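# Set the red cube beside the rightmost blue cube

## Task

Set the red cube down on the table near whichever blue cube lies farther toward the robot's right (the -y side). That blue cube must not be moved. At the end, neither gripper may be touching either cube.

## Robot and tools

ROBOT. There are two arms, left_arm and right_arm, each with a parallel two-finger gripper. left_arm sits on the +y side and right_arm on the -y side; these names do not match image sides. Scene frame: origin at table-top height, midway between the nominal bases, +x out over the table, +z up. Calibrated bases: left_arm at (-0.037, +0.271, +0.025) m, right_arm at (+0.017, -0.314, +0.014) m, both nearly unrotated. A gripper's fingers point along its own +z axis and part along its y axis. end_effector_position is the spot between the finger pads, roughly 1 cm short of the tips.

FRAMES. Hand positions, orientations, velocities, Hand targets and wrist-camera poses are given in that arm's own base frame. Fixed cameras and the table use the scene frame. Every offset you send is taken along the current Hand target's own axes, not the base or scene axes.

execute_actions(actions, cameras). actions is a list of actions. Each action has 1 to 15 rows, and each row is one control step of 1/30 s; if there are fewer than 15 rows, the last row is repeated up to step 15. A row always holds 14 numbers in [-1, 1], covering both arms even when only one moves: left_arm dx, dy, dz, rx, ry, rz, opening, then the same seven for right_arm. The six pose numbers are offsets, not poses. Each row is measured from the Hand target the arm had when that action began, not from the row before it. The next action or call starts from the new Hand target, so sending the same offset again moves the arm further. Scale: 1.0 equals 0.6 m for dx, dy, dz and 180 degrees for rotation. rx, ry, rz together form one rotation vector. opening is absolute: +1 is fully open (0.094 m) and -1 is closed. Sending six zero pose numbers requests no new motion. The opening number is always obeyed, so repeat the current opening to keep a grip; a 0 there would half-open the hand. Images are returned only if actions is empty or cameras names some cameras. Camera names must be valid, or the call fails.

move(target, speed, blend, opening_speed, grip_force, blocking, cameras). target is either one 14-number row laid out as above, or a list of up to 15 rows. In a list, every row is an offset from the same starting Hand targets; rows do not build on one another. Each gripper follows a straight line and takes the shorter rotation. speed is the top path speed in m/s, from 0.002 to 2.9, default 0.25; rotation is limited to twice that value in rad/s. You can give one speed, or one per target. blend, in metres, rounds off intermediate corners; the default 0 stops at each one. opening_speed is the finger rate per second on the -1..+1 scale, at least 0.2. grip_force is the pad force limit in newtons, 10 to 50; it persists until changed, and lower values close slowly. blocking=false returns after about 0.5 s while the motion continues. A move stops after 10 s. It does not avoid obstacles or the other arm. The result adds a move: line showing how it ended (done, off_target, moving, held, fault) and any limits that acted (limits=paced means the sent pose was clipped; limits=held means steps were withheld). done means the arm rests within 10 mm and 2 degrees of its target. It does not tell you about contact.

wait(seconds): 0 to 3600. Sends no new commands, and returns early if a running move finishes. stop(): brakes a running move. zoom_image(camera, region): region is [x0, y0, x1, y1] in pixels of that camera's latest image, at most 504 by 504. Cameras: cam_head_left, cam_head_right, cam_high, cam_low, cam_left_wrist, cam_right_wrist, each 896x504. read_manual(section) returns only licence text. finished_scene(scene) ends the current scene for good; pass the current scene number, and make no further calls in that reply.

RESULTS. Hand target is the last commanded pose after clipping, and it is the base for later offsets. Grippers often stop a few cm short of it because of friction or load, which does not mean they touched something. If a gap remains, send it as an extra offset. Commanded orientation is clipped to within 40 degrees of the measured one at each step. grip_measured is the measured finger opening on the command scale; the last value in Joint positions is that opening in metres. On a firmly held hard cube it reads a little below the cube's width. Joint velocities marked within noise mean the arm is still. Joint torques include gravity and friction, so they are noisy evidence of contact. Tool commands shows the current gripper commands. MOTOR HOT appears at 75 °C. OVER-TEMPERATURE FAULT at 90 °C folds that arm away for the rest of the scene, and at 100 °C the arm falls. Heat builds from holding loads, keeping an arm stretched out, or pushing at an unreachable pose. Camera calibrations are approximate, off by a few mm or degrees.

AVOID. Do not drop the cube or release it while it is moving. Do not hit or slam the table, fixtures or the blue cubes, and keep contact speeds low, since overshooting a contact point presses harder. Never let the two arms, their grippers or their wrist cameras meet, and do not close one gripper on the other arm's fingers. Keep the wrist-camera cable off objects. Keep everything on the table. Do not route paths close to an arm's own base, because the elbow can swing round quickly. A blocked arm keeps pushing until you command it back past its gripper. Objects may occasionally be nudged by outside pushes, so check the images before releasing and before finishing.

Each tool is called after "Call:" in YAML: its name, and indented under it one key for each argument.

## Session

Call:
execute_actions:
  actions: []

Scene clock: 0.00 s.
left_arm: end_effector_position=(+0.3993, -0.0016, +0.1059) grip_measured=+1.000 end_effector_quat_wxyz=(+0.600, -0.011, +0.800, +0.012) | right_arm: end_effector_position=(+0.3908, -0.0256, +0.1069) grip_measured=+1.000 end_effector_quat_wxyz=(+0.575, +0.084, +0.809, -0.087)
Joint positions: left_arm=[-0.037 1.549 0.348 0.918 -0.069 -0.013 0.094] | right_arm=[0.071 1.484 0.375 0.763 0.306 0.062 0.094]
Joint velocities: within noise
Joint torques (N m): no reading
Heat: left arm: 30 °C; right arm: 25 °C.
Hand target: left_arm +0.4005, -0.0016, +0.1090; +0.603, -0.011, +0.798, +0.012 | right_arm +0.3911, -0.0258, +0.1078; +0.575, +0.084, +0.809, -0.087
Tool commands: left_gripper/opening=+1.0 right_gripper/opening=+1.0
camera_calibration:
cam_left_wrist: T_world_to_cam=[[0.10793, -0.99097, -0.07959, -0.02169], [-0.48592, 0.01726, -0.87383, 0.32673], [0.86731, 0.13299, -0.47967, -0.19453]] pos_world=[0.32982, -0.00126, 0.19047]
cam_right_wrist: T_world_to_cam=[[-0.19733, -0.98009, 0.02217, 0.05553], [-0.51766, 0.08497, -0.85136, 0.33456], [0.83252, -0.17947, -0.52412, -0.17246]] pos_world=[0.32772, -0.00495, 0.19321]

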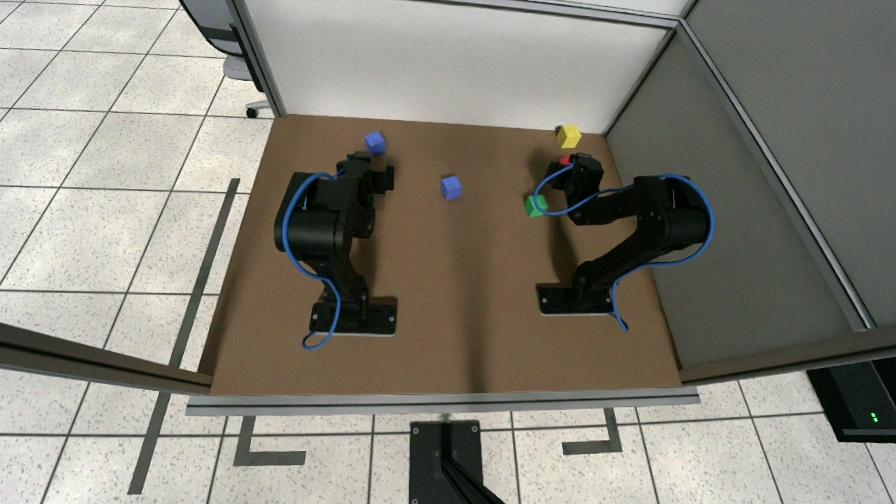

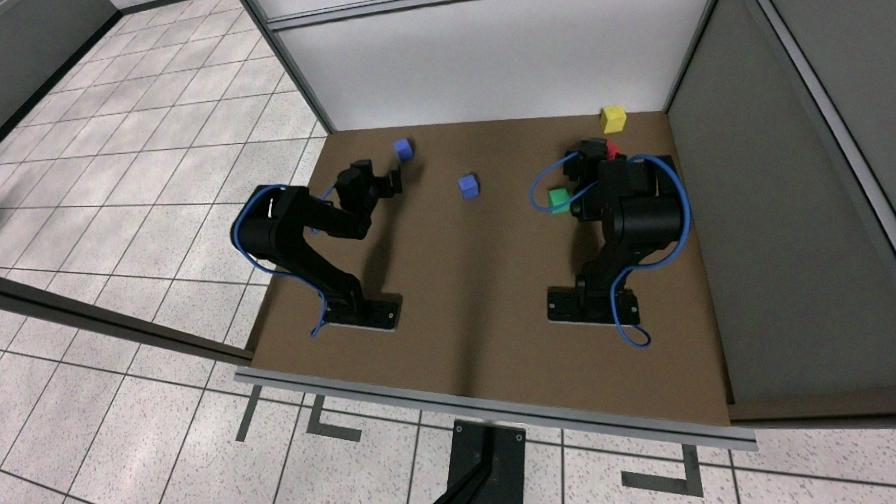

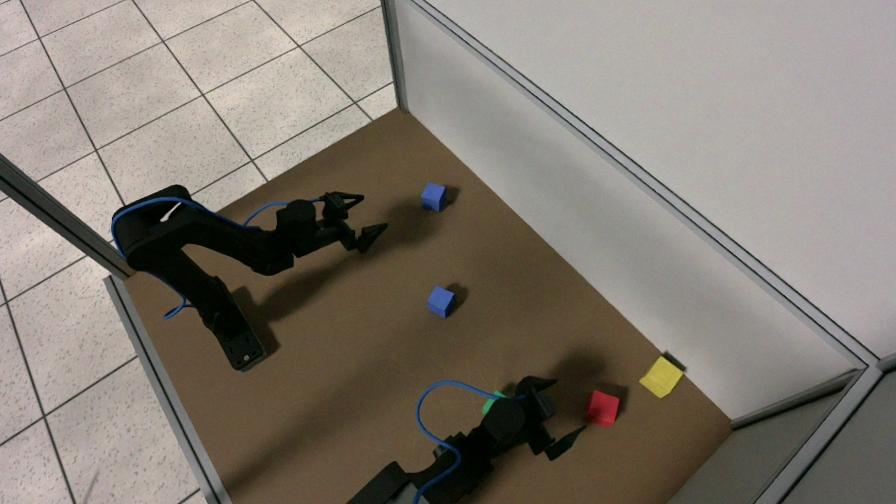

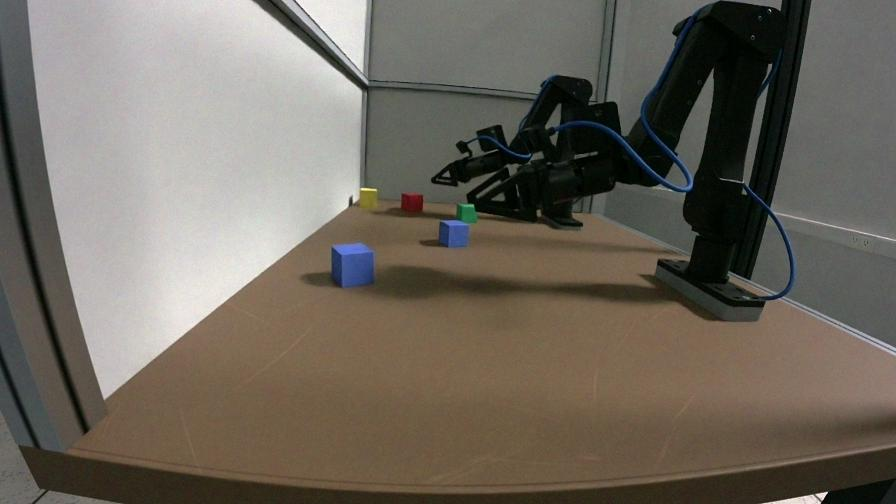

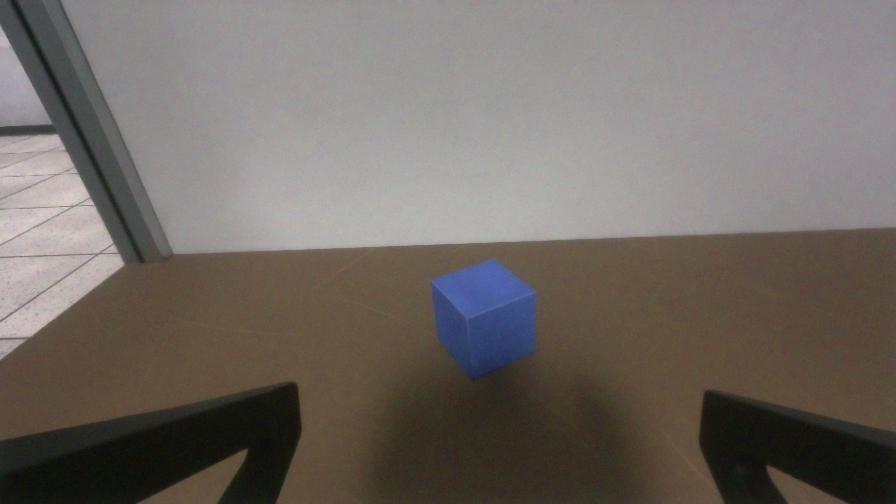

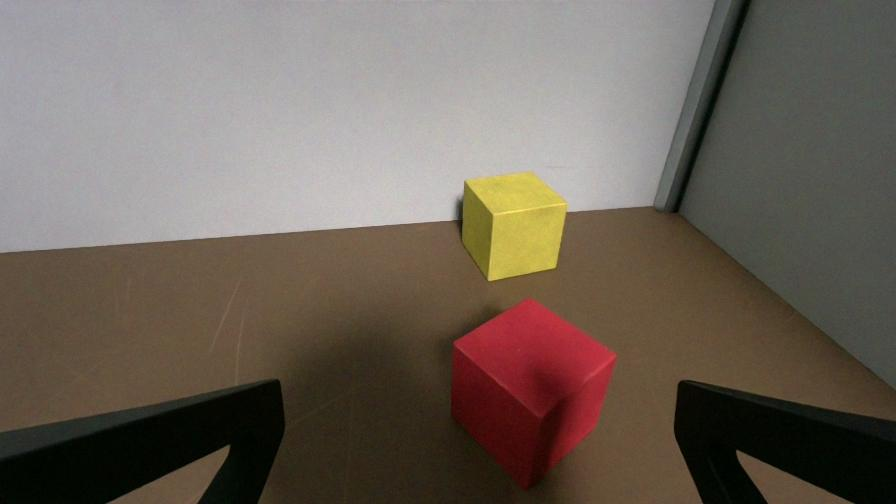

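Call:
move:
  target: [0,0,0,0,0,0,1,-0.0538,-0.0578,0.1538,-0.1613,0.3693,-0.2014,1]
  speed: 0.6
  cameras: ["cam_right_wrist","cam_high"]

Scene clock: 33.50 s.
left_arm: end_effector_position=(+0.3993, -0.0016, +0.1059) grip_measured=+1.000 end_effector_quat_wxyz=(+0.600, -0.011, +0.800, +0.012) | right_arm: end_effector_position=(+0.4766, -0.0850, +0.1155) grip_measured=+1.000 end_effector_quat_wxyz=(+0.038, -0.250, +0.967, -0.016)
Joint positions: left_arm=[-0.037 1.549 0.348 0.918 -0.069 -0.013 0.094] | right_arm=[-0.179 2.453 2.531 -1.566 -0.002 -0.685 0.094]
Joint torques (N m): left_arm=[0.08 -5.76 5 1.89 -0.03 0.02] | right_arm=[0.49 -11.1 7.43 -0.02 -0.02 -0.1]
Heat: left arm: 31 °C; right arm: 29 °C.
Hand target: left_arm +0.4005, -0.0016, +0.1090; +0.603, -0.011, +0.798, +0.012 | right_arm +0.4780, -0.0827, +0.1100; +0.000, -0.258, +0.966, +0.000
Off the commanded pose: left_arm 0.003 m, 0 deg | right_arm 0.006 m, 5 deg.
joint sent to its limit (right arm) — joint 4 (wrist pitch), lower limit. The joint targets are off in orientation, not in position.
move: off_target (right_arm)
cam_right_wrist: T_world_to_cam=[[0.47845, -0.87809, 0.00607, -0.29742], [-0.86802, -0.47189, 0.15447, 0.39476], [-0.13277, -0.07917, -0.98798, 0.27204]] pos_world=[0.52108, -0.05334, 0.2096]
Images, in order (width x height): cam_high 896x504, cam_right_wrist 896x504.

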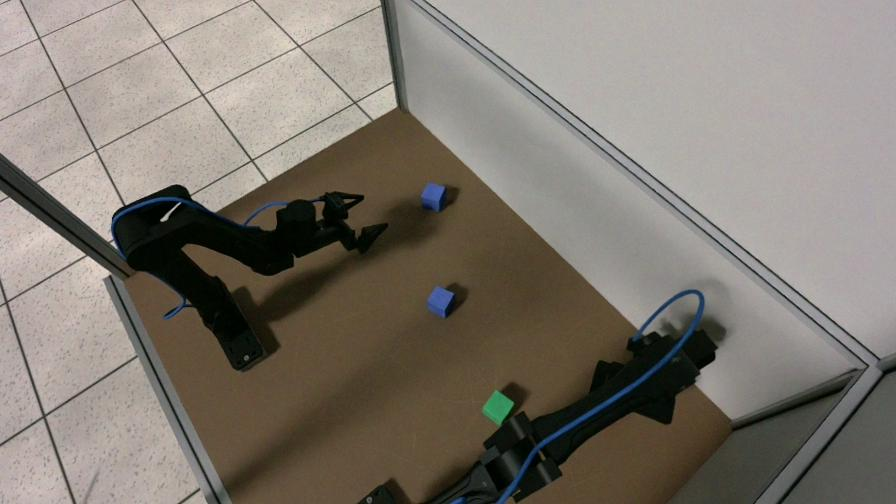

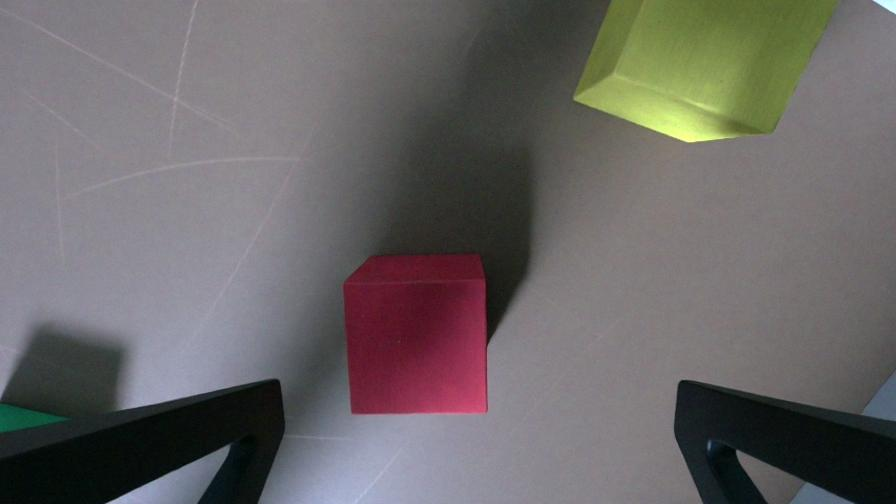

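Call:
move:
  target:
    - [0,0,0,0,0,0,1,0.0177,0.0295,0.1667,0,0,0,1]
    - [0,0,0,0,0,0,1,0.0177,0.0295,0.1667,0,0,0,-0.1]
    - [0,0,0,0,0,0,1,0.0177,0.0295,0,0,0,0,-0.1]
    - [0,0,0,0,0,0,1,-0.0228,0.666,-0.0167,0,0,0,-0.1]
  speed: [0.25,0.25,0.25,0.45]
  blend: [0,0,0.03,0]
  cameras: ["cam_right_wrist","cam_high"]

Scene clock: 52.83 s.
left_arm: end_effector_position=(+0.3993, -0.0016, +0.1059) grip_measured=+1.000 end_effector_quat_wxyz=(+0.600, -0.011, +0.800, +0.012) | right_arm: end_effector_position=(+0.2853, +0.2675, +0.1209) grip_measured=+0.054 end_effector_quat_wxyz=(-0.003, -0.273, +0.962, +0.005)
Joint positions: left_arm=[-0.037 1.549 0.348 0.918 -0.069 -0.013 0.094] | right_arm=[0.745 2.044 1.874 -1.403 -0.011 0.192 0.05]
Joint torques (N m): left_arm=[0.06 -5.76 5 1.89 -0.03 0.02] | right_arm=[0.12 -8.7 7.64 -0.09 0.09 0.32]
Heat: left arm: 32 °C; right arm: 30 °C.
Hand target: left_arm +0.4005, -0.0016, +0.1090; +0.603, -0.011, +0.798, +0.012 | right_arm +0.2905, +0.2705, +0.1201; +0.000, -0.258, +0.966, +0.000
Off the commanded pose: left_arm 0.003 m, 0 deg | right_arm 0.006 m, 2 deg.
move: done
cam_right_wrist: T_world_to_cam=[[0.51797, -0.85364, -0.05494, 0.0931], [-0.82693, -0.51612, 0.22315, 0.38611], [-0.21884, -0.07015, -0.97323, 0.30029]] pos_world=[0.33678, 0.29982, 0.21121]
Images, in order (width x height): cam_high 896x504, cam_right_wrist 896x504.

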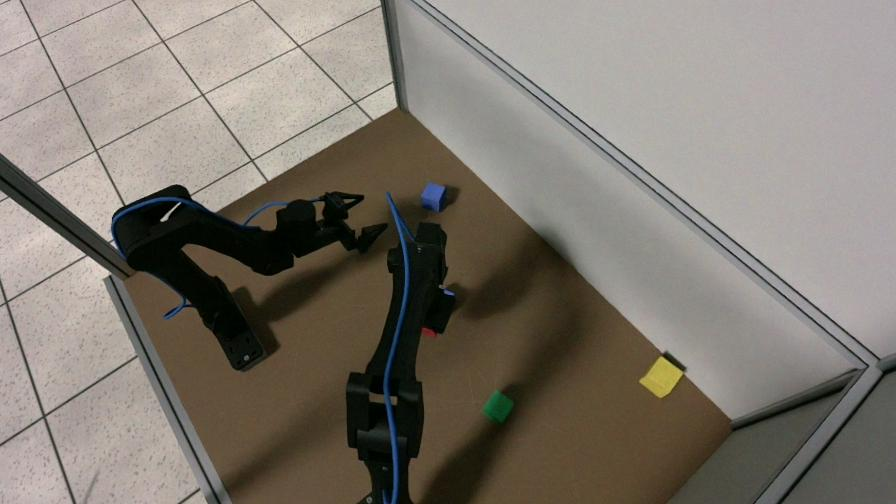

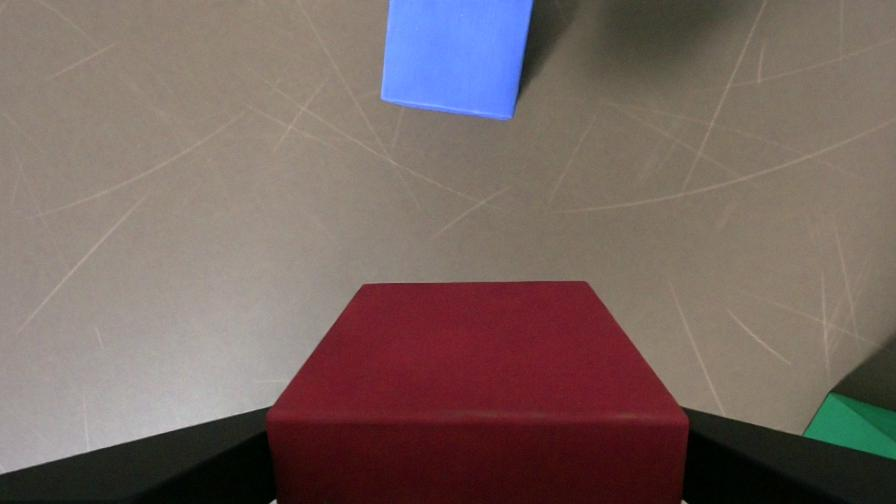

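Call:
move:
  target:
    - [0,0,0,0,0,0,1,-0.0492,0.0168,0.1818,0,0,0,-0.1]
    - [0,0,0,0,0,0,1,-0.0492,0.0168,0.1818,0,0,0,0.6]
    - [0,0,0,0,0,0,1,-0.0492,0.0168,0.03,0,0,0,0.6]
    - [0,0,0,0,0,0,1,0.1,0.0168,0.0,0,0,0,0.6]
  speed: [0.15,0.15,0.25,0.35]
  blend: [0,0,0.02,0]
  cameras: ["cam_right_wrist","cam_high","cam_low"]

Scene clock: 66.70 s.
left_arm: end_effector_position=(+0.3993, -0.0016, +0.1059) grip_measured=+1.000 end_effector_quat_wxyz=(+0.600, -0.011, +0.800, +0.012) | right_arm: end_effector_position=(+0.2363, +0.2516, +0.1140) grip_measured=+0.598 end_effector_quat_wxyz=(-0.010, -0.273, +0.962, -0.001)
Joint positions: left_arm=[-0.037 1.549 0.348 0.918 -0.069 -0.013 0.094] | right_arm=[0.809 1.869 1.603 -1.322 -0.009 0.256 0.075]
Joint torques (N m): left_arm=[0.08 -5.76 5 1.89 -0.03 0.01] | right_arm=[0.49 -11.88 4.53 -0.06 0.01 0.32]
Heat: left arm: 32 °C; right arm: 31 °C.
Hand target: left_arm +0.4005, -0.0016, +0.1090; +0.603, -0.011, +0.798, +0.012 | right_arm +0.2334, +0.2492, +0.1201; -0.001, -0.258, +0.966, +0.000
Off the commanded pose: left_arm 0.003 m, 0 deg | right_arm 0.007 m, 2 deg.
move: done
cam_right_wrist: T_world_to_cam=[[0.51752, -0.85431, -0.04819, 0.10417], [-0.82483, -0.51306, 0.23753, 0.33595], [-0.22765, -0.08318, -0.97018, 0.28674]] pos_world=[0.28847, 0.28521, 0.20341]
Images, in order (width x height): cam_high 896x504, cam_low 896x504, cam_right_wrist 896x504.

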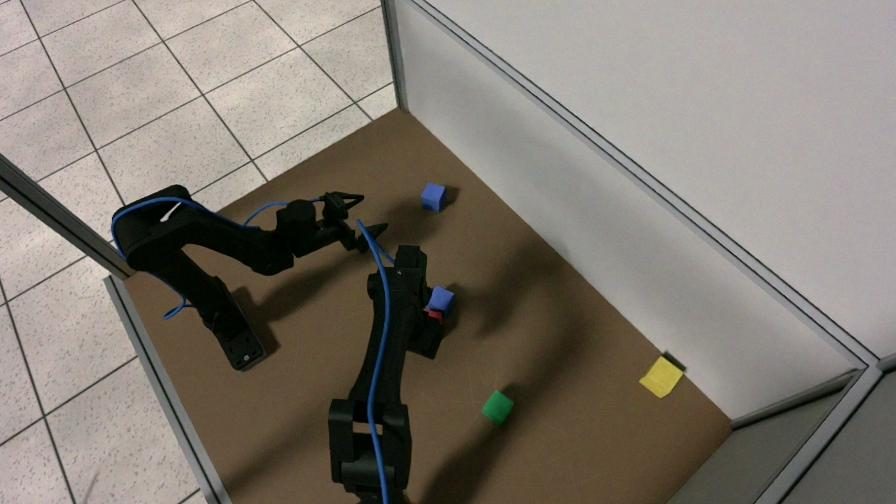

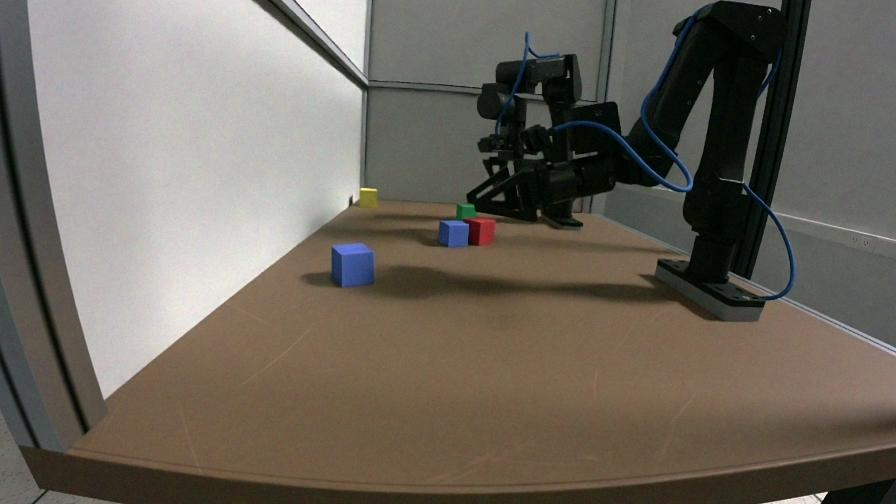

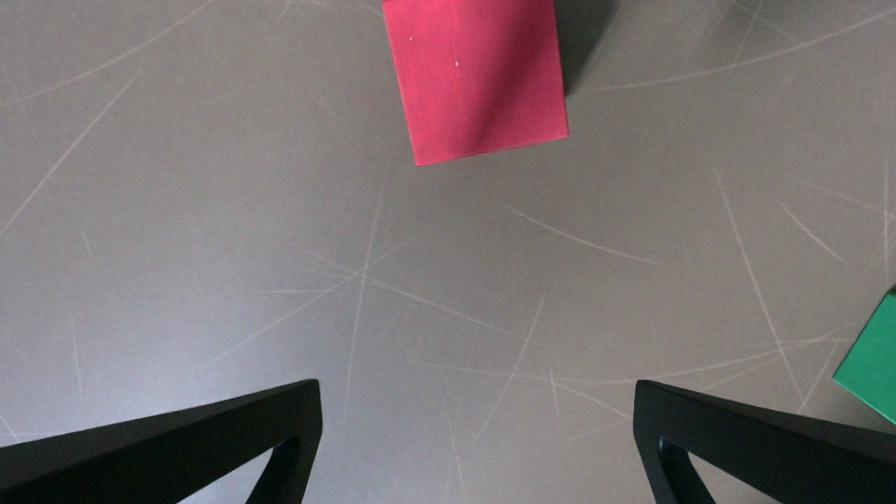

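Call:
finished_scene:
  scene: 2

The scene is finished: the task was done.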